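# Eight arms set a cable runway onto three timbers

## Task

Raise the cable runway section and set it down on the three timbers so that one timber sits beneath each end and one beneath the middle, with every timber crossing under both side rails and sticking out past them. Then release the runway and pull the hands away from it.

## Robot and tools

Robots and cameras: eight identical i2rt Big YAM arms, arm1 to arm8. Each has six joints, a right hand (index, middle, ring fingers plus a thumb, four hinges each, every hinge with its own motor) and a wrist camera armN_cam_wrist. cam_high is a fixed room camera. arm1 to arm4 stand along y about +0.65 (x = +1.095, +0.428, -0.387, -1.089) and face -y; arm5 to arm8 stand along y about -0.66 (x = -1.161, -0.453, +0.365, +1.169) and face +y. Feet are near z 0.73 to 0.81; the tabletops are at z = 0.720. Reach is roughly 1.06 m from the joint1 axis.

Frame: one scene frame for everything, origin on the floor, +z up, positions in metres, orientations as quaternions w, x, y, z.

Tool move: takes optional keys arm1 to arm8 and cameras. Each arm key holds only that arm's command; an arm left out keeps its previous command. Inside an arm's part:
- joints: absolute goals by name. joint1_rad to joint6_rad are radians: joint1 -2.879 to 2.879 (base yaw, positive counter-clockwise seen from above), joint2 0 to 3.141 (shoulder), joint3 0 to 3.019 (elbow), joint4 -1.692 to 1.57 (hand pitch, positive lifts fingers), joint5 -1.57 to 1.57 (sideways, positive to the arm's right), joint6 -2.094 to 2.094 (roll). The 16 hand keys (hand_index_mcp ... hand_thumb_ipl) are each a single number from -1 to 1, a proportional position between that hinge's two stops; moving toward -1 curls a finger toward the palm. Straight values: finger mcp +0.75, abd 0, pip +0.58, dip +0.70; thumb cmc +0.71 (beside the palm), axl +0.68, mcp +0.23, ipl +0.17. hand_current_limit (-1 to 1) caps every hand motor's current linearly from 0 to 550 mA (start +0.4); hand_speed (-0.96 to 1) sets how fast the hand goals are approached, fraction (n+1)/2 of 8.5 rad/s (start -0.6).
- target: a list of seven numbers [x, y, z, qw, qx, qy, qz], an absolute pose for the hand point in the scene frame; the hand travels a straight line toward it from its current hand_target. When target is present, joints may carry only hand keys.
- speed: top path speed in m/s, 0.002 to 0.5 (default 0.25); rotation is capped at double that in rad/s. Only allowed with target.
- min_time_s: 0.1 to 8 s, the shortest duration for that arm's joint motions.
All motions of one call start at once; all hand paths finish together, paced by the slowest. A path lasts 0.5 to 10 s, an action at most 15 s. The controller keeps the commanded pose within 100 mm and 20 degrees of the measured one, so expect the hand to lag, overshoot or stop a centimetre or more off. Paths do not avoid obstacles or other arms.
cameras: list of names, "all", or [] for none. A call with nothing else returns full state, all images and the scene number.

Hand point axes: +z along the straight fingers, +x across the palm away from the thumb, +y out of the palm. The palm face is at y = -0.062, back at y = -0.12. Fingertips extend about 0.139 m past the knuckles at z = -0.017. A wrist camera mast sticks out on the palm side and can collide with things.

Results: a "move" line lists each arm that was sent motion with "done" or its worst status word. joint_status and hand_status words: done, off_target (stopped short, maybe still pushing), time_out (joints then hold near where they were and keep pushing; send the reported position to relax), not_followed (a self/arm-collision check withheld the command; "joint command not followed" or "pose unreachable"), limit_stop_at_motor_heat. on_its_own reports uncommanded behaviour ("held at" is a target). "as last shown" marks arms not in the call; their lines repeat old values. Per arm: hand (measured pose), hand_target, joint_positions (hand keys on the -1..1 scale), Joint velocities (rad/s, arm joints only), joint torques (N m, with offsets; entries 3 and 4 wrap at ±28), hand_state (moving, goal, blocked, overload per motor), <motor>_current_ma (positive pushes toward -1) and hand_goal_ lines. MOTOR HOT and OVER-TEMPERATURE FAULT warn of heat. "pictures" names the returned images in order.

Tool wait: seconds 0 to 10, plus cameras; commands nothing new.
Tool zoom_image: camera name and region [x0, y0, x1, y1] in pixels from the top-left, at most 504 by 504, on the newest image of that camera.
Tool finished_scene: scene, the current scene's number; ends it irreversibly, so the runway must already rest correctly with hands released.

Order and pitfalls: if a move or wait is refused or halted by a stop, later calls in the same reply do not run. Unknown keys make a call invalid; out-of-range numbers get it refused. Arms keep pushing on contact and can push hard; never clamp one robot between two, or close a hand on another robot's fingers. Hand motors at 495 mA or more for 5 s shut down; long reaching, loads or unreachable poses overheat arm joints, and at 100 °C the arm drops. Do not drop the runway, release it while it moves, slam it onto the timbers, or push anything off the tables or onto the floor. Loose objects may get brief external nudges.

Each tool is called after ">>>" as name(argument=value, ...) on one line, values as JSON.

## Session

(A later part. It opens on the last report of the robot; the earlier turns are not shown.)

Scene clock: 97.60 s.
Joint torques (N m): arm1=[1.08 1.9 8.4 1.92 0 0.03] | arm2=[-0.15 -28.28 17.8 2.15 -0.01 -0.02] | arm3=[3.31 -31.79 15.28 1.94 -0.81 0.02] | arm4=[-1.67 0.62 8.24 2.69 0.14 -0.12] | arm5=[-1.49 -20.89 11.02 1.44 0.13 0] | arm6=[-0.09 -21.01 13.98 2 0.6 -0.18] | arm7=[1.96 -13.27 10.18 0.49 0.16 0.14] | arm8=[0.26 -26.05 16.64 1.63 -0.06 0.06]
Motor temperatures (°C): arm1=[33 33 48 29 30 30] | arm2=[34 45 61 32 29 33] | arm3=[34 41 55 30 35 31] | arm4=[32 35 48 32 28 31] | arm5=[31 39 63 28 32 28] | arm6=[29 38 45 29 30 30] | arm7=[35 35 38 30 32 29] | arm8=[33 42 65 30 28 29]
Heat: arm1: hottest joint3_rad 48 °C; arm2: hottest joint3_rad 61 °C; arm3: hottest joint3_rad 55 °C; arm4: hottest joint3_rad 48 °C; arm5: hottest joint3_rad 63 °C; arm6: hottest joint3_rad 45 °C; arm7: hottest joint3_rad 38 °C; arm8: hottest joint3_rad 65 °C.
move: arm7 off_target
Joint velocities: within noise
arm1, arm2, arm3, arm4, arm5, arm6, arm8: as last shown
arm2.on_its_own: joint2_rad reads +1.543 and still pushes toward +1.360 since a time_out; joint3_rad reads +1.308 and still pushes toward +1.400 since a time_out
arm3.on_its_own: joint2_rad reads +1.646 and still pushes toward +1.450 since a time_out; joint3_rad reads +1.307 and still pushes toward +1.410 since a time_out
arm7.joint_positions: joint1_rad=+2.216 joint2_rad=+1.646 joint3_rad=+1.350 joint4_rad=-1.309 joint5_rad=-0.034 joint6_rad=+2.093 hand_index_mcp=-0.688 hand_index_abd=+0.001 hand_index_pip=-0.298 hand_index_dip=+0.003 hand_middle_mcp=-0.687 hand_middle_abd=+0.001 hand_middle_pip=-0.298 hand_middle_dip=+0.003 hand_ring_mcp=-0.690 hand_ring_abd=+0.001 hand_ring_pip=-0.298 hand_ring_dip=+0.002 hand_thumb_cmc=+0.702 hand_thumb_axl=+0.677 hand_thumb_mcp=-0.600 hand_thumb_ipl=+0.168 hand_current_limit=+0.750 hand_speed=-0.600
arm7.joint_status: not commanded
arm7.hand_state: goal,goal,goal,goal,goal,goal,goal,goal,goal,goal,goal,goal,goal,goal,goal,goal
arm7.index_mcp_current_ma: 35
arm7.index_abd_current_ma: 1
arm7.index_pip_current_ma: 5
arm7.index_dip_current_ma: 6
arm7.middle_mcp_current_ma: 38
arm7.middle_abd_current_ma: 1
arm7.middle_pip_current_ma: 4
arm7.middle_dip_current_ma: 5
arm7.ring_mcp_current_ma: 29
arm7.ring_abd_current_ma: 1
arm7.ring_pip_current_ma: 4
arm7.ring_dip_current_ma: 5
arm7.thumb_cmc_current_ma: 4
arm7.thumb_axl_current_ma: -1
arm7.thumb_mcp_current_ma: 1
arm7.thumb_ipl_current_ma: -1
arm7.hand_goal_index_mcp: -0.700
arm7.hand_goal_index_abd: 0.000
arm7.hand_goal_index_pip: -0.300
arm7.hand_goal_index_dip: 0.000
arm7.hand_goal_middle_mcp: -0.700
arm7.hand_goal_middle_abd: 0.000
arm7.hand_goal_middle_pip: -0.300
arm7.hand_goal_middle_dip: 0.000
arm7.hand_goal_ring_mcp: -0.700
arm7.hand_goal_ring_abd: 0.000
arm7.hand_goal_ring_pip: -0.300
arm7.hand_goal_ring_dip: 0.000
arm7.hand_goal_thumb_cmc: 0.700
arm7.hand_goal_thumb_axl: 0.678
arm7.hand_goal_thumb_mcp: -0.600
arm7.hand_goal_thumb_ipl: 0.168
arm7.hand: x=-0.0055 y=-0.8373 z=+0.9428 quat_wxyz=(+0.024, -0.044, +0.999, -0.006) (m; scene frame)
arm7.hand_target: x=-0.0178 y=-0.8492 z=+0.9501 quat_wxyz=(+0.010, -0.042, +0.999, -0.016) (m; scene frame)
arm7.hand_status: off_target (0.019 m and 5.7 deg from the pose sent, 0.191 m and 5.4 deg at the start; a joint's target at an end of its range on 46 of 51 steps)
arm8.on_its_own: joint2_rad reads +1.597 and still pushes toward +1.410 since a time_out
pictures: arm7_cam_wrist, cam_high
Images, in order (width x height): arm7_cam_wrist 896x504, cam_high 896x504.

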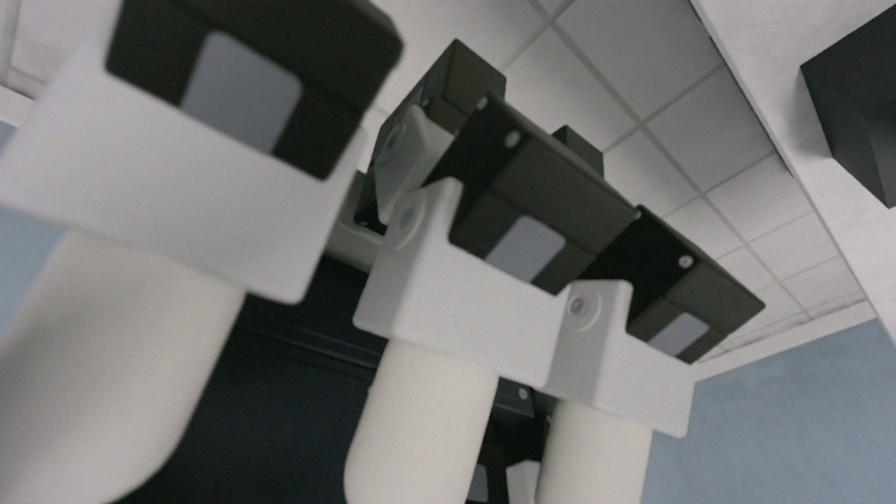

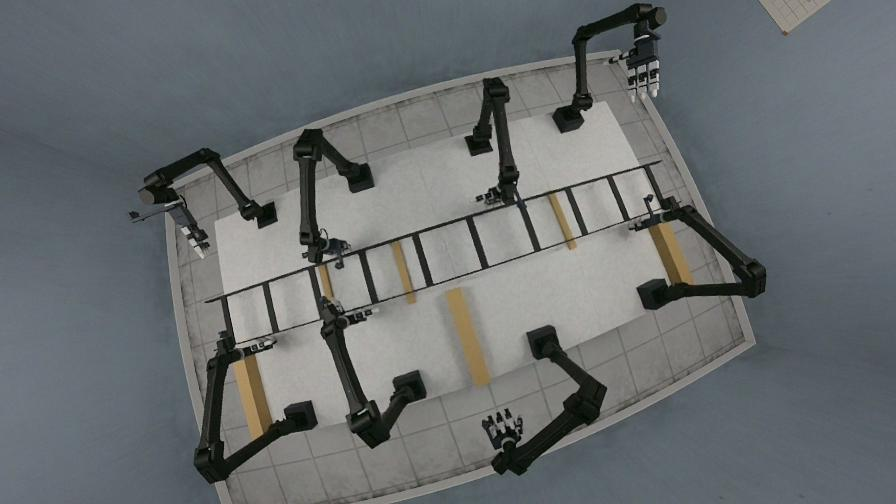

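>>> move(arm7={"target":[-0.018,-0.84,0.772,0,0,1,0]})

>>> move(arm7={"target":[-0.018,-0.72,0.772,0,0,1,0],"speed":0.08}, cameras=["arm7_cam_wrist","cam_high"])

Scene clock: 99.70 s.
Joint torques (N m): arm1=[0.91 1.61 8.47 1.94 0.01 0.03] | arm2=[-0.38 -27.22 17.8 2.26 0 -0.01] | arm3=[3.19 -32.09 15.27 1.91 -0.79 0.03] | arm4=[-1.61 0.56 8.24 2.69 0.14 -0.12] | arm5=[-1.2 -20.89 11.17 1.35 0.18 -0.02] | arm6=[-0.15 -21.19 14 2.04 0.6 -0.18] | arm7=[1.14 -14.92 5.45 0.87 0.35 0.12] | arm8=[-0.09 -26.4 16.16 1.31 -0.08 -0.01]
Motor temperatures (°C): arm1=[33 33 48 29 30 30] | arm2=[34 45 62 32 29 33] | arm3=[34 41 55 30 35 31] | arm4=[32 35 48 32 28 31] | arm5=[31 39 63 28 32 28] | arm6=[29 38 45 29 30 30] | arm7=[35 35 38 30 32 29] | arm8=[33 42 65 30 28 29]
Heat: arm1: hottest joint3_rad 48 °C; arm2: hottest joint3_rad 62 °C; arm3: hottest joint3_rad 55 °C; arm4: hottest joint3_rad 48 °C; arm5: hottest joint3_rad 63 °C; arm6: hottest joint3_rad 45 °C; arm7: hottest joint3_rad 38 °C; arm8: hottest joint3_rad 65 °C.
move: arm7 off_target
Joint velocities: within noise
arm1, arm2, arm3, arm4, arm5, arm6, arm8: as last shown
arm2.on_its_own: joint2_rad reads +1.543 and still pushes toward +1.360 since a time_out; joint3_rad reads +1.308 and still pushes toward +1.400 since a time_out
arm3.on_its_own: joint2_rad reads +1.646 and still pushes toward +1.450 since a time_out; joint3_rad reads +1.307 and still pushes toward +1.410 since a time_out
arm7.joint_positions: joint1_rad=+2.212 joint2_rad=+1.859 joint3_rad=+1.159 joint4_rad=-0.872 joint5_rad=-0.030 joint6_rad=+2.095 hand_index_mcp=-0.688 hand_index_abd=+0.001 hand_index_pip=-0.298 hand_index_dip=+0.003 hand_middle_mcp=-0.687 hand_middle_abd=+0.001 hand_middle_pip=-0.298 hand_middle_dip=+0.003 hand_ring_mcp=-0.690 hand_ring_abd=+0.001 hand_ring_pip=-0.298 hand_ring_dip=+0.002 hand_thumb_cmc=+0.702 hand_thumb_axl=+0.677 hand_thumb_mcp=-0.600 hand_thumb_ipl=+0.168 hand_current_limit=+0.750 hand_speed=-0.600
arm7.joint_status: not commanded
arm7.hand_state: goal,goal,goal,goal,goal,goal,goal,goal,goal,goal,goal,goal,goal,goal,goal,goal
arm7.index_mcp_current_ma: 35
arm7.index_abd_current_ma: 1
arm7.index_pip_current_ma: 5
arm7.index_dip_current_ma: 6
arm7.middle_mcp_current_ma: 38
arm7.middle_abd_current_ma: 1
arm7.middle_pip_current_ma: 4
arm7.middle_dip_current_ma: 5
arm7.ring_mcp_current_ma: 29
arm7.ring_abd_current_ma: 1
arm7.ring_pip_current_ma: 4
arm7.ring_dip_current_ma: 5
arm7.thumb_cmc_current_ma: 4
arm7.thumb_axl_current_ma: -1
arm7.thumb_mcp_current_ma: 0
arm7.thumb_ipl_current_ma: -1
arm7.hand_goal_index_mcp: -0.700
arm7.hand_goal_index_abd: 0.000
arm7.hand_goal_index_pip: -0.300
arm7.hand_goal_index_dip: 0.000
arm7.hand_goal_middle_mcp: -0.700
arm7.hand_goal_middle_abd: 0.000
arm7.hand_goal_middle_pip: -0.300
arm7.hand_goal_middle_dip: 0.000
arm7.hand_goal_ring_mcp: -0.700
arm7.hand_goal_ring_abd: 0.000
arm7.hand_goal_ring_pip: -0.300
arm7.hand_goal_ring_dip: 0.000
arm7.hand_goal_thumb_cmc: 0.700
arm7.hand_goal_thumb_axl: 0.678
arm7.hand_goal_thumb_mcp: -0.600
arm7.hand_goal_thumb_ipl: 0.168
arm7.hand: x=-0.0162 y=-0.8422 z=+0.7775 quat_wxyz=(+0.008, -0.041, +0.999, -0.014) (m; scene frame)
arm7.hand_target: x=-0.0182 y=-0.8395 z=+0.7720 quat_wxyz=(+0.008, -0.034, +0.999, -0.012) (m; scene frame)
arm7.hand_status: off_target (0.006 m and 5.1 deg from the pose sent, 0.171 m and 5.8 deg at the start; a joint's target at an end of its range on 47 of 47 steps)
arm8.on_its_own: joint2_rad reads +1.597 and still pushes toward +1.410 since a time_out
pictures: none

Scene clock: 101.87 s.
Joint torques (N m): arm1=[0.91 1.38 8.5 1.99 0.01 0.01] | arm2=[-0.32 -27.87 17.84 2.22 -0.05 0] | arm3=[3.19 -32.09 15.27 1.92 -0.8 0.01] | arm4=[-1.67 0.56 8.25 2.69 0.14 -0.12] | arm5=[-1.03 -20.84 11.22 1.47 0.19 0] | arm6=[-0.26 -21.07 13.97 2.02 0.6 -0.18] | arm7=[0.15 -14.92 4.41 0.65 0.86 -0.11] | arm8=[-0.15 -26.75 16.47 1.42 -0.03 0.12]
Motor temperatures (°C): arm1=[33 33 48 29 30 30] | arm2=[34 45 62 32 29 33] | arm3=[34 41 56 30 35 31] | arm4=[32 35 48 32 28 31] | arm5=[31 39 63 28 32 28] | arm6=[29 38 45 29 30 30] | arm7=[35 36 38 30 33 29] | arm8=[33 42 65 30 28 29]
Heat: arm1: hottest joint3_rad 48 °C; arm2: hottest joint3_rad 62 °C; arm3: hottest joint3_rad 56 °C; arm4: hottest joint3_rad 48 °C; arm5: hottest joint3_rad 63 °C; arm6: hottest joint3_rad 45 °C; arm7: hottest joint3_rad 38 °C; arm8: hottest joint3_rad 65 °C.
move: arm7 off_target
Joint velocities: within noise
arm1.joint_positions: joint1_rad=-0.165 joint2_rad=+0.526 joint3_rad=+1.342 joint4_rad=-1.298 joint5_rad=-0.031 joint6_rad=+1.119 hand_index_mcp=+0.754 hand_index_abd=+0.001 hand_index_pip=+0.577 hand_index_dip=+0.696 hand_middle_mcp=+0.755 hand_middle_abd=+0.001 hand_middle_pip=+0.577 hand_middle_dip=+0.696 hand_ring_mcp=+0.754 hand_ring_abd=+0.001 hand_ring_pip=+0.577 hand_ring_dip=+0.696 hand_thumb_cmc=+0.714 hand_thumb_axl=+0.677 hand_thumb_mcp=+0.226 hand_thumb_ipl=+0.168 hand_current_limit=+0.400 hand_speed=-0.600
arm1.joint_status: not commanded
arm1.hand_state: goal,goal,goal,goal,goal,goal,goal,goal,goal,goal,goal,goal,goal,goal,goal,goal
arm1.index_mcp_current_ma: 1
arm1.index_abd_current_ma: 1
arm1.index_pip_current_ma: 1
arm1.index_dip_current_ma: 0
arm1.middle_mcp_current_ma: 1
arm1.middle_abd_current_ma: 1
arm1.middle_pip_current_ma: 1
arm1.middle_dip_current_ma: 0
arm1.ring_mcp_current_ma: 1
arm1.ring_abd_current_ma: 1
arm1.ring_pip_current_ma: 1
arm1.ring_dip_current_ma: 0
arm1.thumb_cmc_current_ma: 1
arm1.thumb_axl_current_ma: -1
arm1.thumb_mcp_current_ma: 0
arm1.thumb_ipl_current_ma: -1
arm1.hand_goal_index_mcp: 0.754
arm1.hand_goal_index_abd: 0.000
arm1.hand_goal_index_pip: 0.576
arm1.hand_goal_index_dip: 0.696
arm1.hand_goal_middle_mcp: 0.754
arm1.hand_goal_middle_abd: 0.000
arm1.hand_goal_middle_pip: 0.576
arm1.hand_goal_middle_dip: 0.696
arm1.hand_goal_ring_mcp: 0.754
arm1.hand_goal_ring_abd: 0.000
arm1.hand_goal_ring_pip: 0.576
arm1.hand_goal_ring_dip: 0.696
arm1.hand_goal_thumb_cmc: 0.714
arm1.hand_goal_thumb_axl: 0.678
arm1.hand_goal_thumb_mcp: 0.226
arm1.hand_goal_thumb_ipl: 0.168
arm1.hand: x=+0.9834 y=+0.4414 z=+1.3654 quat_wxyz=(+0.449, +0.697, -0.497, +0.256) (m; scene frame)
arm1.hand_target: x=+0.9839 y=+0.4449 z=+1.3754 quat_wxyz=(+0.458, +0.692, -0.493, +0.261) (m; scene frame)
arm1.hand_status: not commanded
arm2, arm3, arm5, arm6, arm8: as last shown
arm2.on_its_own: joint2_rad reads +1.543 and still pushes toward +1.360 since a time_out; joint3_rad reads +1.308 and still pushes toward +1.400 since a time_out
arm3.on_its_own: joint2_rad reads +1.646 and still pushes toward +1.450 since a time_out; joint3_rad reads +1.307 and still pushes toward +1.410 since a time_out
arm4.joint_positions: joint1_rad=+0.112 joint2_rad=+0.646 joint3_rad=+1.345 joint4_rad=-1.195 joint5_rad=+0.079 joint6_rad=+1.070 hand_index_mcp=+0.755 hand_index_abd=+0.000 hand_index_pip=+0.577 hand_index_dip=+0.696 hand_middle_mcp=+0.755 hand_middle_abd=+0.000 hand_middle_pip=+0.577 hand_middle_dip=+0.696 hand_ring_mcp=+0.755 hand_ring_abd=+0.000 hand_ring_pip=+0.577 hand_ring_dip=+0.696 hand_thumb_cmc=+0.715 hand_thumb_axl=+0.677 hand_thumb_mcp=+0.226 hand_thumb_ipl=+0.168 hand_current_limit=+0.400 hand_speed=-0.600
arm4.joint_status: not commanded
arm4.hand_state: goal,goal,goal,goal,goal,goal,goal,goal,goal,goal,goal,goal,goal,goal,goal,goal
arm4.index_mcp_current_ma: 1
arm4.index_abd_current_ma: 0
arm4.index_pip_current_ma: 0
arm4.index_dip_current_ma: 0
arm4.middle_mcp_current_ma: 0
arm4.middle_abd_current_ma: 0
arm4.middle_pip_current_ma: 0
arm4.middle_dip_current_ma: 0
arm4.ring_mcp_current_ma: 0
arm4.ring_abd_current_ma: 0
arm4.ring_pip_current_ma: 0
arm4.ring_dip_current_ma: 0
arm4.thumb_cmc_current_ma: 0
arm4.thumb_axl_current_ma: 0
arm4.thumb_mcp_current_ma: 0
arm4.thumb_ipl_current_ma: 0
arm4.hand_goal_index_mcp: 0.754
arm4.hand_goal_index_abd: 0.000
arm4.hand_goal_index_pip: 0.576
arm4.hand_goal_index_dip: 0.696
arm4.hand_goal_middle_mcp: 0.754
arm4.hand_goal_middle_abd: 0.000
arm4.hand_goal_middle_pip: 0.576
arm4.hand_goal_middle_dip: 0.696
arm4.hand_goal_ring_mcp: 0.754
arm4.hand_goal_ring_abd: 0.000
arm4.hand_goal_ring_pip: 0.576
arm4.hand_goal_ring_dip: 0.696
arm4.hand_goal_thumb_cmc: 0.714
arm4.hand_goal_thumb_axl: 0.678
arm4.hand_goal_thumb_mcp: 0.226
arm4.hand_goal_thumb_ipl: 0.168
arm4.hand: x=-1.1415 y=+0.3599 z=+1.2931 quat_wxyz=(+0.442, +0.760, -0.398, +0.261) (m; scene frame)
arm4.hand_target: x=-1.1417 y=+0.3625 z=+1.3034 quat_wxyz=(+0.450, +0.755, -0.396, +0.267) (m; scene frame)
arm4.hand_status: not commanded
arm7.joint_positions: joint1_rad=+2.000 joint2_rad=+1.779 joint3_rad=+1.003 joint4_rad=-0.802 joint5_rad=-0.013 joint6_rad=+1.959 hand_index_mcp=-0.688 hand_index_abd=+0.001 hand_index_pip=-0.298 hand_index_dip=+0.003 hand_middle_mcp=-0.684 hand_middle_abd=+0.001 hand_middle_pip=-0.302 hand_middle_dip=+0.003 hand_ring_mcp=-0.696 hand_ring_abd=+0.003 hand_ring_pip=-0.302 hand_ring_dip=+0.002 hand_thumb_cmc=+0.701 hand_thumb_axl=+0.677 hand_thumb_mcp=-0.600 hand_thumb_ipl=+0.168 hand_current_limit=+0.750 hand_speed=-0.600
arm7.joint_status: not commanded
arm7.hand_state: goal,goal,goal,goal,goal,goal,goal,goal,goal,goal,goal,goal,goal,goal,goal,goal
arm7.index_mcp_current_ma: 35
arm7.index_abd_current_ma: 1
arm7.index_pip_current_ma: 5
arm7.index_dip_current_ma: 6
arm7.middle_mcp_current_ma: 49
arm7.middle_abd_current_ma: 1
arm7.middle_pip_current_ma: -4
arm7.middle_dip_current_ma: 5
arm7.ring_mcp_current_ma: 11
arm7.ring_abd_current_ma: 5
arm7.ring_pip_current_ma: -4
arm7.ring_dip_current_ma: 5
arm7.thumb_cmc_current_ma: 2
arm7.thumb_axl_current_ma: -2
arm7.thumb_mcp_current_ma: 0
arm7.thumb_ipl_current_ma: -1
arm7.hand_goal_index_mcp: -0.700
arm7.hand_goal_index_abd: 0.000
arm7.hand_goal_index_pip: -0.300
arm7.hand_goal_index_dip: 0.000
arm7.hand_goal_middle_mcp: -0.700
arm7.hand_goal_middle_abd: 0.000
arm7.hand_goal_middle_pip: -0.300
arm7.hand_goal_middle_dip: 0.000
arm7.hand_goal_ring_mcp: -0.700
arm7.hand_goal_ring_abd: 0.000
arm7.hand_goal_ring_pip: -0.300
arm7.hand_goal_ring_dip: 0.000
arm7.hand_goal_thumb_cmc: 0.700
arm7.hand_goal_thumb_axl: 0.678
arm7.hand_goal_thumb_mcp: -0.600
arm7.hand_goal_thumb_ipl: 0.168
arm7.hand: x=-0.0158 y=-0.7322 z=+0.7700 quat_wxyz=(+0.006, -0.003, +1.000, -0.006) (m; scene frame)
arm7.hand_target: x=-0.0178 y=-0.7203 z=+0.7720 quat_wxyz=(+0.000, +0.000, +1.000, +0.000) (m; scene frame)
arm7.hand_status: off_target (0.013 m and 1.0 deg from the pose sent, 0.122 m and 5.1 deg at the start)
arm8.on_its_own: joint2_rad reads +1.597 and still pushes toward +1.410 since a time_out
pictures: arm7_cam_wrist, cam_high
Images, in order (width x height): arm7_cam_wrist 896x504, cam_high 896x504.

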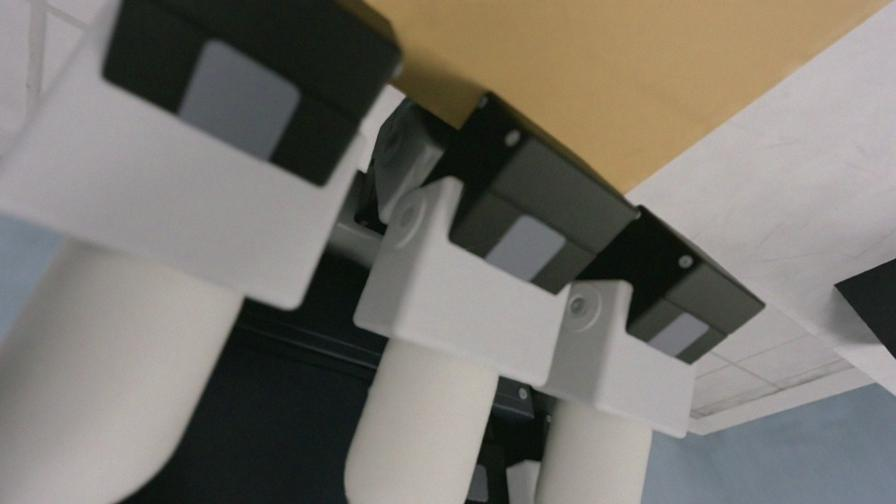

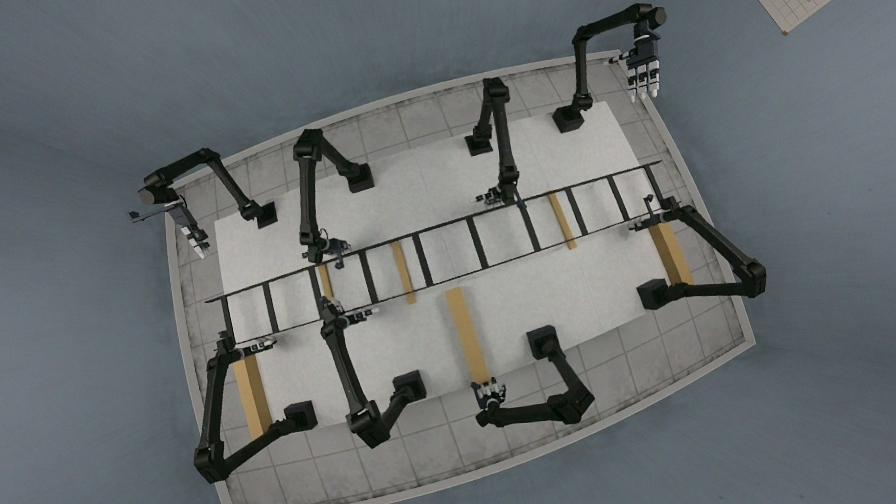

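>>> zoom_image(camera="cam_high", region=[420, 270, 560, 440])

>>> zoom_image(camera="arm7_cam_wrist", region=[250, 0, 700, 300])

Scaled by 2.965.

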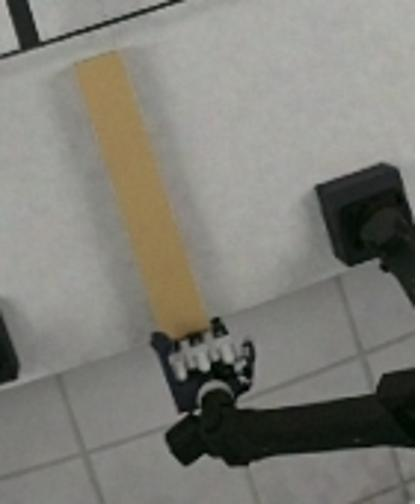

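Scaled by 1.120.

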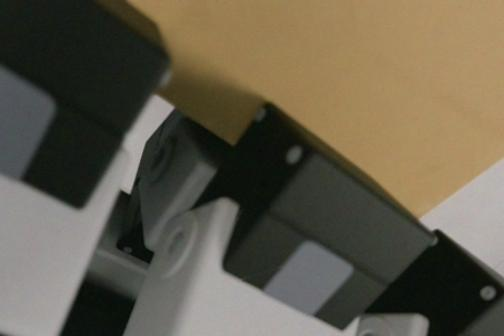

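>>> move(arm7={"target":[-0.02,-0.57,0.772,0,0,1,0],"speed":0.09})

>>> move(arm7={"target":[-0.02,-0.42,0.772,0,0,1,0],"speed":0.09}, cameras=["arm7_cam_wrist","cam_high","arm2_cam_wrist"])

Scene clock: 109.50 s.
Joint torques (N m): arm1=[0.97 1.49 8.36 1.98 0.02 0.01] | arm2=[0.03 -27.4 18.04 2.21 -0.01 -0.04] | arm3=[3.37 -32.09 15.3 1.94 -0.8 0.01] | arm4=[-1.61 0.62 8.25 2.67 0.14 -0.12] | arm5=[-0.79 -20.48 11.06 1.44 0.07 -0.06] | arm6=[-0.15 -21.13 14.02 2.06 0.6 -0.17] | arm7=[-0.67 -13.51 4.44 0.87 1.28 -0.09] | arm8=[-0.15 -26.23 16.43 1.4 -0.05 0.08]
Motor temperatures (°C): arm1=[33 33 48 29 30 30] | arm2=[34 45 63 32 29 33] | arm3=[34 41 58 30 35 31] | arm4=[32 35 48 32 28 31] | arm5=[31 40 63 28 32 28] | arm6=[29 38 46 29 30 30] | arm7=[35 36 38 30 33 29] | arm8=[33 42 66 30 28 29]
Heat: arm1: hottest joint3_rad 48 °C; arm2: hottest joint3_rad 63 °C; arm3: hottest joint3_rad 58 °C; arm4: hottest joint3_rad 48 °C; arm5: hottest joint3_rad 63 °C; arm6: hottest joint3_rad 46 °C; arm7: hottest joint3_rad 38 °C; arm8: hottest joint3_rad 66 °C.
move: arm7 off_target
Joint velocities: within noise
arm1, arm2, arm3, arm4, arm5, arm6, arm8: as last shown
arm2.on_its_own: joint2_rad reads +1.543 and still pushes toward +1.360 since a time_out; joint3_rad reads +1.308 and still pushes toward +1.400 since a time_out
arm3.on_its_own: joint2_rad reads +1.646 and still pushes toward +1.450 since a time_out; joint3_rad reads +1.307 and still pushes toward +1.410 since a time_out
arm7.joint_positions: joint1_rad=+1.662 joint2_rad=+1.717 joint3_rad=+0.919 joint4_rad=-0.777 joint5_rad=-0.022 joint6_rad=+1.607 hand_index_mcp=-0.688 hand_index_abd=+0.001 hand_index_pip=-0.298 hand_index_dip=+0.003 hand_middle_mcp=-0.677 hand_middle_abd=+0.001 hand_middle_pip=-0.302 hand_middle_dip=+0.003 hand_ring_mcp=-0.695 hand_ring_abd=+0.003 hand_ring_pip=-0.302 hand_ring_dip=+0.002 hand_thumb_cmc=+0.701 hand_thumb_axl=+0.677 hand_thumb_mcp=-0.600 hand_thumb_ipl=+0.168 hand_current_limit=+0.750 hand_speed=-0.600
arm7.joint_status: not commanded
arm7.hand_state: goal,goal,goal,goal,blocked,goal,goal,goal,goal,goal,goal,goal,goal,goal,goal,goal
arm7.index_mcp_current_ma: 35
arm7.index_abd_current_ma: 1
arm7.index_pip_current_ma: 5
arm7.index_dip_current_ma: 6
arm7.middle_mcp_current_ma: 79
arm7.middle_abd_current_ma: 1
arm7.middle_pip_current_ma: -3
arm7.middle_dip_current_ma: 5
arm7.ring_mcp_current_ma: 12
arm7.ring_abd_current_ma: 5
arm7.ring_pip_current_ma: -3
arm7.ring_dip_current_ma: 5
arm7.thumb_cmc_current_ma: 2
arm7.thumb_axl_current_ma: -2
arm7.thumb_mcp_current_ma: 0
arm7.thumb_ipl_current_ma: -1
arm7.hand_goal_index_mcp: -0.700
arm7.hand_goal_index_abd: 0.000
arm7.hand_goal_index_pip: -0.300
arm7.hand_goal_index_dip: 0.000
arm7.hand_goal_middle_mcp: -0.700
arm7.hand_goal_middle_abd: 0.000
arm7.hand_goal_middle_pip: -0.300
arm7.hand_goal_middle_dip: 0.000
arm7.hand_goal_ring_mcp: -0.700
arm7.hand_goal_ring_abd: 0.000
arm7.hand_goal_ring_pip: -0.300
arm7.hand_goal_ring_dip: 0.000
arm7.hand_goal_thumb_cmc: 0.700
arm7.hand_goal_thumb_axl: 0.678
arm7.hand_goal_thumb_mcp: -0.600
arm7.hand_goal_thumb_ipl: 0.168
arm7.hand: x=-0.0226 y=-0.5885 z=+0.7705 quat_wxyz=(+0.003, -0.010, +1.000, -0.012) (m; scene frame)
arm7.hand_target: x=-0.0197 y=-0.5706 z=+0.7720 quat_wxyz=(+0.000, +0.000, +1.000, +0.000) (m; scene frame)
arm7.hand_status: off_target (0.019 m and 1.8 deg from the pose sent, 0.162 m and 1.0 deg at the start)
arm8.on_its_own: joint2_rad reads +1.597 and still pushes toward +1.410 since a time_out
pictures: none

Scene clock: 111.83 s.
Joint torques (N m): arm1=[1.08 1.79 8.49 2.04 0.01 0.02] | arm2=[-0.32 -27.75 17.76 2.32 -0.03 0] | arm3=[3.08 -31.85 15.36 1.91 -0.81 0.02] | arm4=[-1.67 0.67 8.25 2.67 0.14 -0.12] | arm5=[-0.56 -20.89 11.14 1.4 0.18 0.01] | arm6=[-0.09 -21.13 13.98 2.02 0.59 -0.18] | arm7=[-0.73 -10.87 8.14 0.44 1.24 0.06] | arm8=[0.09 -26.64 16.23 1.65 0.03 0.01]
Motor temperatures (°C): arm1=[33 33 48 29 30 30] | arm2=[34 45 64 32 29 33] | arm3=[34 42 58 30 35 31] | arm4=[32 35 48 32 28 31] | arm5=[31 40 63 28 32 28] | arm6=[29 38 46 29 30 30] | arm7=[35 36 38 30 33 29] | arm8=[33 42 67 30 28 29]
Heat: arm1: hottest joint3_rad 48 °C; arm2: hottest joint3_rad 64 °C; arm3: hottest joint3_rad 58 °C; arm4: hottest joint3_rad 48 °C; arm5: hottest joint3_rad 63 °C; arm6: hottest joint3_rad 46 °C; arm7: hottest joint3_rad 38 °C; arm8: hottest joint3_rad 67 °C.
move: arm7 off_target
Joint velocities: within noise
arm1, arm2, arm3, arm4, arm5, arm6, arm8: as last shown
arm2.on_its_own: joint2_rad reads +1.543 and still pushes toward +1.360 since a time_out; joint3_rad reads +1.308 and still pushes toward +1.400 since a time_out
arm3.on_its_own: joint2_rad reads +1.646 and still pushes toward +1.450 since a time_out; joint3_rad reads +1.307 and still pushes toward +1.410 since a time_out
arm7.joint_positions: joint1_rad=+1.306 joint2_rad=+1.729 joint3_rad=+0.938 joint4_rad=-0.790 joint5_rad=-0.021 joint6_rad=+1.236 hand_index_mcp=-0.688 hand_index_abd=+0.001 hand_index_pip=-0.298 hand_index_dip=+0.003 hand_middle_mcp=-0.685 hand_middle_abd=+0.001 hand_middle_pip=-0.302 hand_middle_dip=+0.003 hand_ring_mcp=-0.699 hand_ring_abd=+0.002 hand_ring_pip=-0.302 hand_ring_dip=+0.002 hand_thumb_cmc=+0.701 hand_thumb_axl=+0.677 hand_thumb_mcp=-0.600 hand_thumb_ipl=+0.168 hand_current_limit=+0.750 hand_speed=-0.600
arm7.joint_status: not commanded
arm7.hand_state: goal,goal,goal,goal,goal,goal,goal,goal,goal,goal,goal,goal,goal,goal,goal,goal
arm7.index_mcp_current_ma: 35
arm7.index_abd_current_ma: 1
arm7.index_pip_current_ma: 5
arm7.index_dip_current_ma: 6
arm7.middle_mcp_current_ma: 45
arm7.middle_abd_current_ma: 1
arm7.middle_pip_current_ma: -3
arm7.middle_dip_current_ma: 5
arm7.ring_mcp_current_ma: 1
arm7.ring_abd_current_ma: 3
arm7.ring_pip_current_ma: -3
arm7.ring_dip_current_ma: 5
arm7.thumb_cmc_current_ma: 2
arm7.thumb_axl_current_ma: -2
arm7.thumb_mcp_current_ma: 0
arm7.thumb_ipl_current_ma: -1
arm7.hand_goal_index_mcp: -0.700
arm7.hand_goal_index_abd: 0.000
arm7.hand_goal_index_pip: -0.300
arm7.hand_goal_index_dip: 0.000
arm7.hand_goal_middle_mcp: -0.700
arm7.hand_goal_middle_abd: 0.000
arm7.hand_goal_middle_pip: -0.300
arm7.hand_goal_middle_dip: 0.000
arm7.hand_goal_ring_mcp: -0.700
arm7.hand_goal_ring_abd: 0.000
arm7.hand_goal_ring_pip: -0.300
arm7.hand_goal_ring_dip: 0.000
arm7.hand_goal_thumb_cmc: 0.700
arm7.hand_goal_thumb_axl: 0.678
arm7.hand_goal_thumb_mcp: -0.600
arm7.hand_goal_thumb_ipl: 0.168
arm7.hand: x=-0.0125 y=-0.4426 z=+0.7707 quat_wxyz=(+0.001, -0.018, +1.000, -0.013) (m; scene frame)
arm7.hand_target: x=-0.0191 y=-0.4205 z=+0.7725 quat_wxyz=(+0.000, +0.000, +1.000, +0.000) (m; scene frame)
arm7.hand_status: off_target (0.024 m and 2.5 deg from the pose sent, 0.168 m and 1.8 deg at the start)
arm8.on_its_own: joint2_rad reads +1.597 and still pushes toward +1.410 since a time_out
pictures: arm2_cam_wrist, arm7_cam_wrist, cam_high
Images, in order (width x height): arm2_cam_wrist 896x504, arm7_cam_wrist 896x504, cam_high 896x504.

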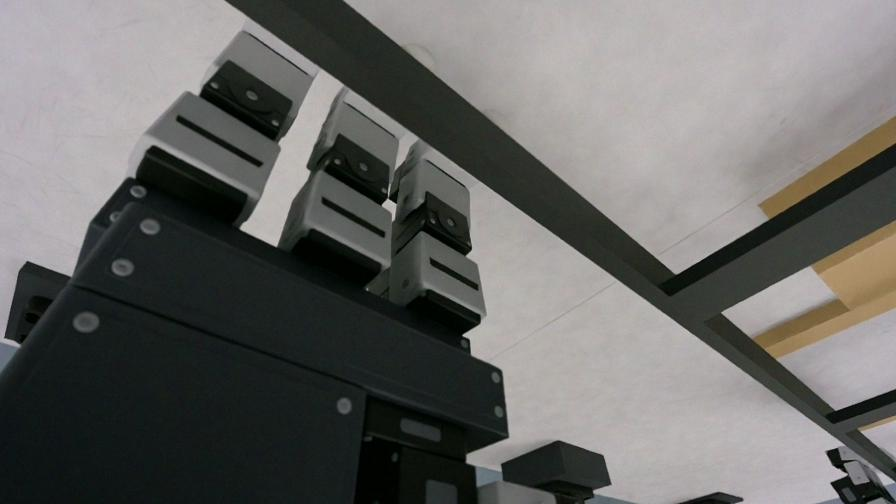

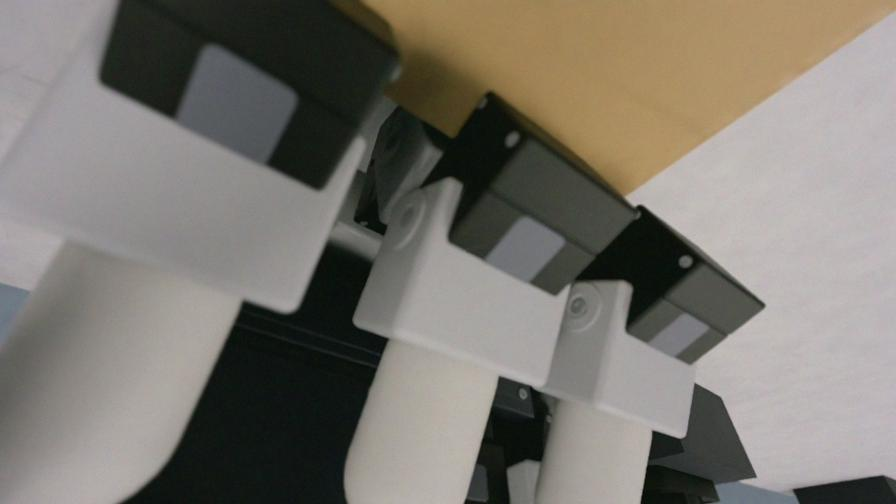

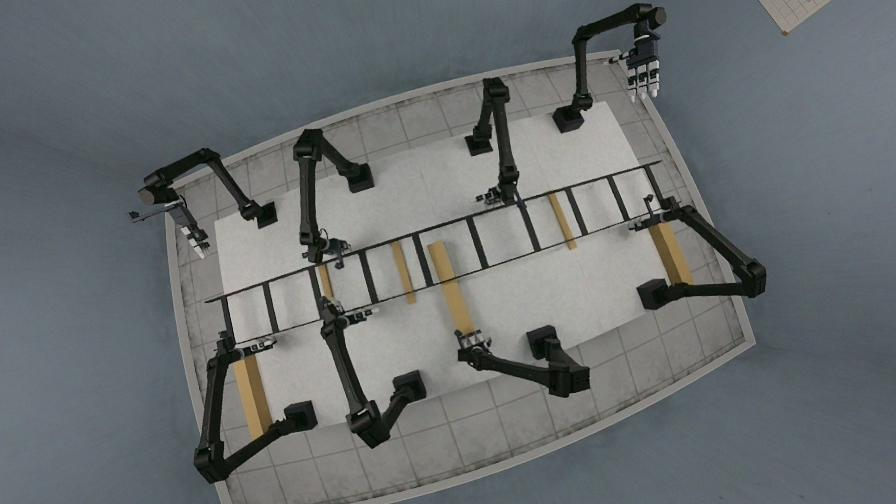

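>>> move(arm7={"target":[-0.02,-0.33,0.772,0,0,1,0],"speed":0.09})

>>> move(arm7={"target":[-0.02,-0.255,0.772,0,0,1,0],"speed":0.09}, cameras=["arm7_cam_wrist","cam_high"])

>>> zoom_image(camera="cam_high", region=[380, 180, 540, 340])

Scene clock: 114.07 s.
Joint torques (N m): arm1=[0.79 1.67 8.44 2.07 0.01 0] | arm2=[0.03 -27.4 17.87 2.32 -0.03 0.02] | arm3=[3.25 -31.91 15.32 1.95 -0.8 0.02] | arm4=[-1.61 0.67 8.24 2.69 0.14 -0.11] | arm5=[-1.44 -20.66 11.06 1.58 0.17 -0.04] | arm6=[-0.09 -21.07 14 2.07 0.59 -0.19] | arm7=[-0.67 -11.87 8.83 0.8 1.16 0.01] | arm8=[0.67 -26.46 16.43 1.43 -0.01 0.09]
Motor temperatures (°C): arm1=[33 33 48 29 30 30] | arm2=[34 45 64 32 29 33] | arm3=[34 42 59 30 35 31] | arm4=[32 35 49 32 28 31] | arm5=[31 41 63 28 32 28] | arm6=[29 38 46 29 30 30] | arm7=[35 36 38 30 34 29] | arm8=[33 42 67 30 28 29]
Heat: arm1: hottest joint3_rad 48 °C; arm2: hottest joint3_rad 64 °C; arm3: hottest joint3_rad 59 °C; arm4: hottest joint3_rad 49 °C; arm5: hottest joint3_rad 63 °C; arm6: hottest joint3_rad 46 °C; arm7: hottest joint3_rad 38 °C; arm8: hottest joint3_rad 67 °C.
move: arm7 off_target
Joint velocities: within noise
arm1, arm2, arm3, arm4, arm5, arm6, arm8: as last shown
arm2.on_its_own: joint2_rad reads +1.543 and still pushes toward +1.360 since a time_out; joint3_rad reads +1.308 and still pushes toward +1.400 since a time_out
arm3.on_its_own: joint2_rad reads +1.646 and still pushes toward +1.450 since a time_out; joint3_rad reads +1.307 and still pushes toward +1.410 since a time_out
arm7.joint_positions: joint1_rad=+1.125 joint2_rad=+1.798 joint3_rad=+1.048 joint4_rad=-0.836 joint5_rad=-0.020 joint6_rad=+1.060 hand_index_mcp=-0.688 hand_index_abd=+0.001 hand_index_pip=-0.298 hand_index_dip=+0.003 hand_middle_mcp=-0.687 hand_middle_abd=+0.001 hand_middle_pip=-0.302 hand_middle_dip=+0.003 hand_ring_mcp=-0.701 hand_ring_abd=+0.001 hand_ring_pip=-0.302 hand_ring_dip=+0.002 hand_thumb_cmc=+0.701 hand_thumb_axl=+0.677 hand_thumb_mcp=-0.600 hand_thumb_ipl=+0.168 hand_current_limit=+0.750 hand_speed=-0.600
arm7.joint_status: not commanded
arm7.hand_state: goal,goal,goal,goal,goal,goal,goal,goal,goal,goal,goal,goal,goal,goal,goal,goal
arm7.index_mcp_current_ma: 35
arm7.index_abd_current_ma: 1
arm7.index_pip_current_ma: 5
arm7.index_dip_current_ma: 6
arm7.middle_mcp_current_ma: 39
arm7.middle_abd_current_ma: 1
arm7.middle_pip_current_ma: -3
arm7.middle_dip_current_ma: 5
arm7.ring_mcp_current_ma: -3
arm7.ring_abd_current_ma: 1
arm7.ring_pip_current_ma: -5
arm7.ring_dip_current_ma: 5
arm7.thumb_cmc_current_ma: 2
arm7.thumb_axl_current_ma: -2
arm7.thumb_mcp_current_ma: 0
arm7.thumb_ipl_current_ma: -1
arm7.hand_goal_index_mcp: -0.700
arm7.hand_goal_index_abd: 0.000
arm7.hand_goal_index_pip: -0.300
arm7.hand_goal_index_dip: 0.000
arm7.hand_goal_middle_mcp: -0.700
arm7.hand_goal_middle_abd: 0.000
arm7.hand_goal_middle_pip: -0.300
arm7.hand_goal_middle_dip: 0.000
arm7.hand_goal_ring_mcp: -0.700
arm7.hand_goal_ring_abd: 0.000
arm7.hand_goal_ring_pip: -0.300
arm7.hand_goal_ring_dip: 0.000
arm7.hand_goal_thumb_cmc: 0.700
arm7.hand_goal_thumb_axl: 0.678
arm7.hand_goal_thumb_mcp: -0.600
arm7.hand_goal_thumb_ipl: 0.168
arm7.hand: x=-0.0139 y=-0.3570 z=+0.7717 quat_wxyz=(+0.002, -0.015, +1.000, -0.014) (m; scene frame)
arm7.hand_target: x=-0.0187 y=-0.3310 z=+0.7725 quat_wxyz=(+0.000, +0.000, +1.000, +0.000) (m; scene frame)
arm7.hand_status: off_target (0.028 m and 2.3 deg from the pose sent, 0.113 m and 2.5 deg at the start)
arm8.on_its_own: joint2_rad reads +1.597 and still pushes toward +1.410 since a time_out
pictures: none

Scene clock: 115.57 s.
Joint torques (N m): arm1=[0.73 1.67 8.43 2.03 0.02 0.02] | arm2=[0.38 -28.22 17.83 2.29 0.02 -0.01] | arm3=[3.25 -32.15 15.31 1.95 -0.8 0.03] | arm4=[-1.73 0.67 8.25 2.69 0.14 -0.12] | arm5=[-0.38 -20.72 10.88 1.24 0.11 0.01] | arm6=[-0.09 -21.13 13.94 2.02 0.59 -0.18] | arm7=[-0.85 -13.39 9.32 0.84 1.09 -0.02] | arm8=[0.44 -26.05 16.62 1.57 -0.07 0.06]
Motor temperatures (°C): arm1=[33 33 48 29 30 30] | arm2=[34 45 64 32 29 33] | arm3=[34 42 59 30 35 31] | arm4=[32 35 49 32 28 31] | arm5=[31 41 64 28 32 28] | arm6=[29 38 46 29 30 30] | arm7=[35 36 38 30 34 29] | arm8=[33 42 67 30 28 29]
Heat: arm1: hottest joint3_rad 48 °C; arm2: hottest joint3_rad 64 °C; arm3: hottest joint3_rad 59 °C; arm4: hottest joint3_rad 49 °C; arm5: hottest joint3_rad 64 °C; arm6: hottest joint3_rad 46 °C; arm7: hottest joint3_rad 38 °C; arm8: hottest joint3_rad 67 °C.
move: arm7 off_target
Joint velocities: within noise
arm1, arm4, arm8: as last shown
arm2.joint_positions: joint1_rad=-0.136 joint2_rad=+1.543 joint3_rad=+1.308 joint4_rad=-1.239 joint5_rad=+0.002 joint6_rad=-0.154 hand_index_mcp=+0.831 hand_index_abd=-0.001 hand_index_pip=+0.445 hand_index_dip=-0.780 hand_middle_mcp=+0.829 hand_middle_abd=+0.001 hand_middle_pip=+0.436 hand_middle_dip=-0.787 hand_ring_mcp=+0.823 hand_ring_abd=+0.000 hand_ring_pip=+0.437 hand_ring_dip=-0.799 hand_thumb_cmc=+0.715 hand_thumb_axl=+0.677 hand_thumb_mcp=+0.223 hand_thumb_ipl=+0.168 hand_current_limit=+0.750 hand_speed=-0.600
arm2.joint_status: not commanded
arm2.hand_state: blocked,goal,blocked,blocked,blocked,goal,blocked,blocked,blocked,goal,blocked,blocked,goal,goal,goal,goal
arm2.index_mcp_current_ma: 388
arm2.index_abd_current_ma: 0
arm2.index_pip_current_ma: 246
arm2.index_dip_current_ma: 402
arm2.middle_mcp_current_ma: 381
arm2.middle_abd_current_ma: 0
arm2.middle_pip_current_ma: 213
arm2.middle_dip_current_ma: 372
arm2.ring_mcp_current_ma: 352
arm2.ring_abd_current_ma: 0
arm2.ring_pip_current_ma: 217
arm2.ring_dip_current_ma: 318
arm2.thumb_cmc_current_ma: 0
arm2.thumb_axl_current_ma: 0
arm2.thumb_mcp_current_ma: -3
arm2.thumb_ipl_current_ma: 0
arm2.hand_goal_index_mcp: 0.720
arm2.hand_goal_index_abd: 0.000
arm2.hand_goal_index_pip: 0.360
arm2.hand_goal_index_dip: -0.900
arm2.hand_goal_middle_mcp: 0.720
arm2.hand_goal_middle_abd: 0.000
arm2.hand_goal_middle_pip: 0.360
arm2.hand_goal_middle_dip: -0.900
arm2.hand_goal_ring_mcp: 0.720
arm2.hand_goal_ring_abd: 0.000
arm2.hand_goal_ring_pip: 0.360
arm2.hand_goal_ring_dip: -0.900
arm2.hand_goal_thumb_cmc: 0.714
arm2.hand_goal_thumb_axl: 0.678
arm2.hand_goal_thumb_mcp: 0.226
arm2.hand_goal_thumb_ipl: 0.168
arm2.on_its_own: joint2_rad reads +1.543 and still pushes toward +1.360 since a time_out; joint3_rad reads +1.308 and still pushes toward +1.400 since a time_out
arm2.hand: x=+0.3298 y=+0.1077 z=+0.9246 quat_wxyz=(+0.054, +0.998, -0.002, -0.009) (m; scene frame)
arm2.hand_target: x=+0.3334 y=+0.1010 z=+1.0788 quat_wxyz=(+0.208, +0.978, +0.000, -0.031) (m; scene frame)
arm2.hand_status: not commanded
arm3.joint_positions: joint1_rad=-0.396 joint2_rad=+1.646 joint3_rad=+1.307 joint4_rad=-1.182 joint5_rad=+0.034 joint6_rad=-0.388 hand_index_mcp=+0.827 hand_index_abd=+0.001 hand_index_pip=+0.452 hand_index_dip=-0.781 hand_middle_mcp=+0.823 hand_middle_abd=+0.002 hand_middle_pip=+0.441 hand_middle_dip=-0.779 hand_ring_mcp=+0.825 hand_ring_abd=+0.004 hand_ring_pip=+0.446 hand_ring_dip=-0.803 hand_thumb_cmc=+0.715 hand_thumb_axl=+0.677 hand_thumb_mcp=+0.223 hand_thumb_ipl=+0.168 hand_current_limit=+0.750 hand_speed=-0.600
arm3.joint_status: not commanded
arm3.hand_state: blocked,goal,blocked,blocked,blocked,goal,blocked,blocked,blocked,goal,blocked,blocked,goal,goal,goal,goal
arm3.index_mcp_current_ma: 262
arm3.index_abd_current_ma: 0
arm3.index_pip_current_ma: 184
arm3.index_dip_current_ma: 289
arm3.middle_mcp_current_ma: 247
arm3.middle_abd_current_ma: 0
arm3.middle_pip_current_ma: 148
arm3.middle_dip_current_ma: 297
arm3.ring_mcp_current_ma: 254
arm3.ring_abd_current_ma: 1
arm3.ring_pip_current_ma: 165
arm3.ring_dip_current_ma: 204
arm3.thumb_cmc_current_ma: 0
arm3.thumb_axl_current_ma: 0
arm3.thumb_mcp_current_ma: -1
arm3.thumb_ipl_current_ma: 0
arm3.hand_goal_index_mcp: 0.720
arm3.hand_goal_index_abd: 0.000
arm3.hand_goal_index_pip: 0.360
arm3.hand_goal_index_dip: -0.900
arm3.hand_goal_middle_mcp: 0.720
arm3.hand_goal_middle_abd: 0.000
arm3.hand_goal_middle_pip: 0.360
arm3.hand_goal_middle_dip: -0.900
arm3.hand_goal_ring_mcp: 0.720
arm3.hand_goal_ring_abd: 0.000
arm3.hand_goal_ring_pip: 0.360
arm3.hand_goal_ring_dip: -0.900
arm3.hand_goal_thumb_cmc: 0.714
arm3.hand_goal_thumb_axl: 0.678
arm3.hand_goal_thumb_mcp: 0.226
arm3.hand_goal_thumb_ipl: 0.168
arm3.on_its_own: joint2_rad reads +1.646 and still pushes toward +1.450 since a time_out; joint3_rad reads +1.307 and still pushes toward +1.410 since a time_out
arm3.hand: x=-0.6158 y=+0.1266 z=+0.9105 quat_wxyz=(+0.018, +1.000, -0.013, -0.020) (m; scene frame)
arm3.hand_target: x=-0.6096 y=+0.0994 z=+1.0817 quat_wxyz=(+0.179, +0.981, -0.001, -0.073) (m; scene frame)
arm3.hand_status: not commanded
arm5.joint_positions: joint1_rad=+0.111 joint2_rad=+1.646 joint3_rad=+1.250 joint4_rad=-1.096 joint5_rad=-0.009 joint6_rad=+0.063 hand_index_mcp=+0.775 hand_index_abd=-0.002 hand_index_pip=+0.417 hand_index_dip=-0.850 hand_middle_mcp=+0.768 hand_middle_abd=-0.001 hand_middle_pip=+0.420 hand_middle_dip=-0.848 hand_ring_mcp=+0.765 hand_ring_abd=-0.001 hand_ring_pip=+0.425 hand_ring_dip=-0.858 hand_thumb_cmc=+0.714 hand_thumb_axl=+0.677 hand_thumb_mcp=+0.223 hand_thumb_ipl=+0.168 hand_current_limit=+0.750 hand_speed=-0.600
arm5.joint_status: not commanded
arm5.hand_state: blocked,goal,blocked,blocked,blocked,goal,blocked,blocked,blocked,goal,blocked,blocked,goal,goal,goal,goal
arm5.index_mcp_current_ma: 156
arm5.index_abd_current_ma: -2
arm5.index_pip_current_ma: 150
arm5.index_dip_current_ma: 126
arm5.middle_mcp_current_ma: 130
arm5.middle_abd_current_ma: -1
arm5.middle_pip_current_ma: 158
arm5.middle_dip_current_ma: 133
arm5.ring_mcp_current_ma: 117
arm5.ring_abd_current_ma: 0
arm5.ring_pip_current_ma: 178
arm5.ring_dip_current_ma: 99
arm5.thumb_cmc_current_ma: 0
arm5.thumb_axl_current_ma: 0
arm5.thumb_mcp_current_ma: -3
arm5.thumb_ipl_current_ma: 0
arm5.hand_goal_index_mcp: 0.720
arm5.hand_goal_index_abd: 0.000
arm5.hand_goal_index_pip: 0.360
arm5.hand_goal_index_dip: -0.900
arm5.hand_goal_middle_mcp: 0.720
arm5.hand_goal_middle_abd: 0.000
arm5.hand_goal_middle_pip: 0.360
arm5.hand_goal_middle_dip: -0.900
arm5.hand_goal_ring_mcp: 0.720
arm5.hand_goal_ring_abd: 0.000
arm5.hand_goal_ring_pip: 0.360
arm5.hand_goal_ring_dip: -0.900
arm5.hand_goal_thumb_cmc: 0.714
arm5.hand_goal_thumb_axl: 0.678
arm5.hand_goal_thumb_mcp: 0.226
arm5.hand_goal_thumb_ipl: 0.168
arm5.hand: x=-1.1749 y=-0.0853 z=+0.9018 quat_wxyz=(-0.002, -0.004, +0.999, +0.038) (m; scene frame)
arm5.hand_target: x=-1.1720 y=-0.0655 z=+0.9759 quat_wxyz=(-0.006, -0.001, +0.993, +0.114) (m; scene frame)
arm5.hand_status: not commanded
arm6.joint_positions: joint1_rad=+0.260 joint2_rad=+1.691 joint3_rad=+1.319 joint4_rad=-1.135 joint5_rad=-0.009 joint6_rad=+0.297 hand_index_mcp=+0.845 hand_index_abd=+0.003 hand_index_pip=+0.447 hand_index_dip=-0.847 hand_middle_mcp=+0.864 hand_middle_abd=+0.004 hand_middle_pip=+0.439 hand_middle_dip=-0.830 hand_ring_mcp=-0.746 hand_ring_abd=+0.001 hand_ring_pip=+0.578 hand_ring_dip=+0.503 hand_thumb_cmc=+0.715 hand_thumb_axl=+0.677 hand_thumb_mcp=+0.223 hand_thumb_ipl=+0.168 hand_current_limit=+0.750 hand_speed=-0.600
arm6.joint_status: not commanded
arm6.hand_state: blocked,goal,blocked,blocked,blocked,goal,blocked,blocked,goal,goal,overload,goal,goal,goal,goal,goal
arm6.index_mcp_current_ma: 364
arm6.index_abd_current_ma: 4
arm6.index_pip_current_ma: 302
arm6.index_dip_current_ma: 163
arm6.middle_mcp_current_ma: 463
arm6.middle_abd_current_ma: 5
arm6.middle_pip_current_ma: 268
arm6.middle_dip_current_ma: 233
arm6.ring_mcp_current_ma: 7
arm6.ring_abd_current_ma: 1
arm6.ring_pip_current_ma: 0
arm6.ring_dip_current_ma: 4
arm6.thumb_cmc_current_ma: 1
arm6.thumb_axl_current_ma: -1
arm6.thumb_mcp_current_ma: -5
arm6.thumb_ipl_current_ma: 0
arm6.hand_goal_index_mcp: 0.750
arm6.hand_goal_index_abd: 0.000
arm6.hand_goal_index_pip: 0.360
arm6.hand_goal_index_dip: -0.900
arm6.hand_goal_middle_mcp: 0.750
arm6.hand_goal_middle_abd: 0.000
arm6.hand_goal_middle_pip: 0.360
arm6.hand_goal_middle_dip: -0.900
arm6.hand_goal_ring_mcp: -0.750
arm6.hand_goal_ring_abd: 0.000
arm6.hand_goal_ring_pip: 0.576
arm6.hand_goal_ring_dip: 0.500
arm6.hand_goal_thumb_cmc: 0.714
arm6.hand_goal_thumb_axl: 0.678
arm6.hand_goal_thumb_mcp: 0.226
arm6.hand_goal_thumb_ipl: 0.168
arm6.hand: x=-0.5732 y=-0.0903 z=+0.9059 quat_wxyz=(-0.015, +0.005, +0.999, +0.035) (m; scene frame)
arm6.hand_target: x=-0.5753 y=-0.0657 z=+1.0039 quat_wxyz=(-0.038, +0.000, +0.990, +0.136) (m; scene frame)
arm6.hand_status: not commanded
arm7.joint_positions: joint1_rad=+0.997 joint2_rad=+1.877 joint3_rad=+1.177 joint4_rad=-0.891 joint5_rad=-0.019 joint6_rad=+0.934 hand_index_mcp=-0.688 hand_index_abd=+0.001 hand_index_pip=-0.298 hand_index_dip=+0.003 hand_middle_mcp=-0.690 hand_middle_abd=+0.001 hand_middle_pip=-0.303 hand_middle_dip=+0.003 hand_ring_mcp=-0.704 hand_ring_abd=+0.000 hand_ring_pip=-0.303 hand_ring_dip=+0.002 hand_thumb_cmc=+0.701 hand_thumb_axl=+0.677 hand_thumb_mcp=-0.600 hand_thumb_ipl=+0.168 hand_current_limit=+0.750 hand_speed=-0.600
arm7.joint_status: not commanded
arm7.hand_state: goal,goal,goal,goal,goal,goal,goal,goal,goal,goal,goal,goal,goal,goal,goal,goal
arm7.index_mcp_current_ma: 35
arm7.index_abd_current_ma: 1
arm7.index_pip_current_ma: 5
arm7.index_dip_current_ma: 6
arm7.middle_mcp_current_ma: 29
arm7.middle_abd_current_ma: 1
arm7.middle_pip_current_ma: -7
arm7.middle_dip_current_ma: 5
arm7.ring_mcp_current_ma: -10
arm7.ring_abd_current_ma: 0
arm7.ring_pip_current_ma: -8
arm7.ring_dip_current_ma: 5
arm7.thumb_cmc_current_ma: 2
arm7.thumb_axl_current_ma: -2
arm7.thumb_mcp_current_ma: 0
arm7.thumb_ipl_current_ma: -1
arm7.hand_goal_index_mcp: -0.700
arm7.hand_goal_index_abd: 0.000
arm7.hand_goal_index_pip: -0.300
arm7.hand_goal_index_dip: 0.000
arm7.hand_goal_middle_mcp: -0.700
arm7.hand_goal_middle_abd: 0.000
arm7.hand_goal_middle_pip: -0.300
arm7.hand_goal_middle_dip: 0.000
arm7.hand_goal_ring_mcp: -0.700
arm7.hand_goal_ring_abd: 0.000
arm7.hand_goal_ring_pip: -0.300
arm7.hand_goal_ring_dip: 0.000
arm7.hand_goal_thumb_cmc: 0.700
arm7.hand_goal_thumb_axl: 0.678
arm7.hand_goal_thumb_mcp: -0.600
arm7.hand_goal_thumb_ipl: 0.168
arm7.hand: x=-0.0165 y=-0.2855 z=+0.7727 quat_wxyz=(+0.003, -0.014, +1.000, -0.014) (m; scene frame)
arm7.hand_target: x=-0.0186 y=-0.2562 z=+0.7727 quat_wxyz=(+0.000, +0.000, +1.000, +0.000) (m; scene frame)
arm7.hand_status: off_target (0.031 m and 2.3 deg from the pose sent, 0.102 m and 2.3 deg at the start)
arm8.on_its_own: joint2_rad reads +1.597 and still pushes toward +1.410 since a time_out
pictures: arm7_cam_wrist, cam_high
Images, in order (width x height): arm7_cam_wrist 896x504, cam_high 896x504.

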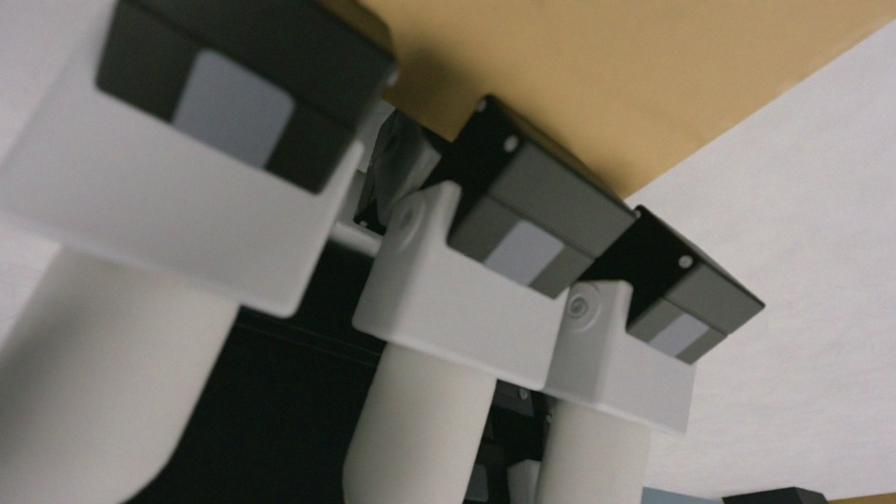

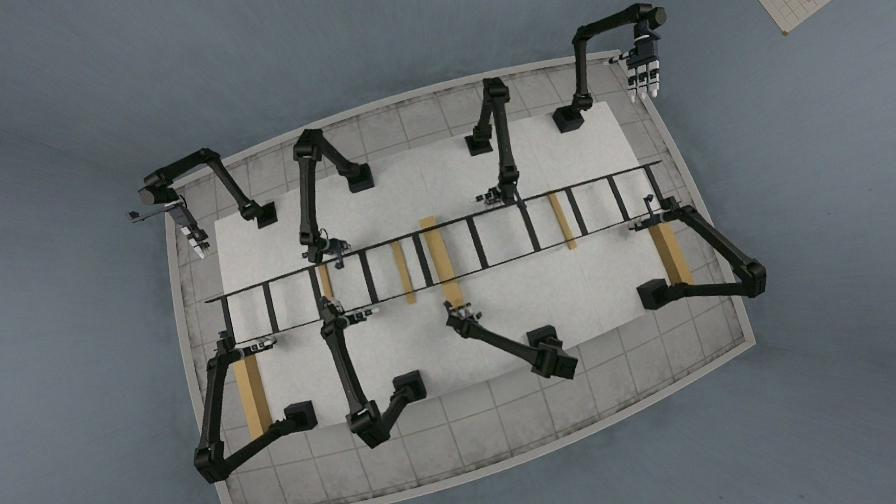

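Scaled by 3.150.

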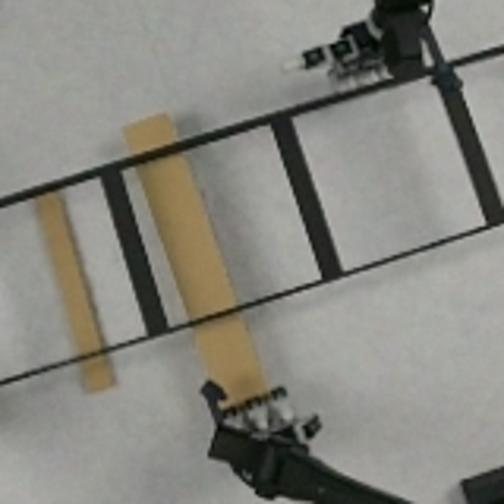

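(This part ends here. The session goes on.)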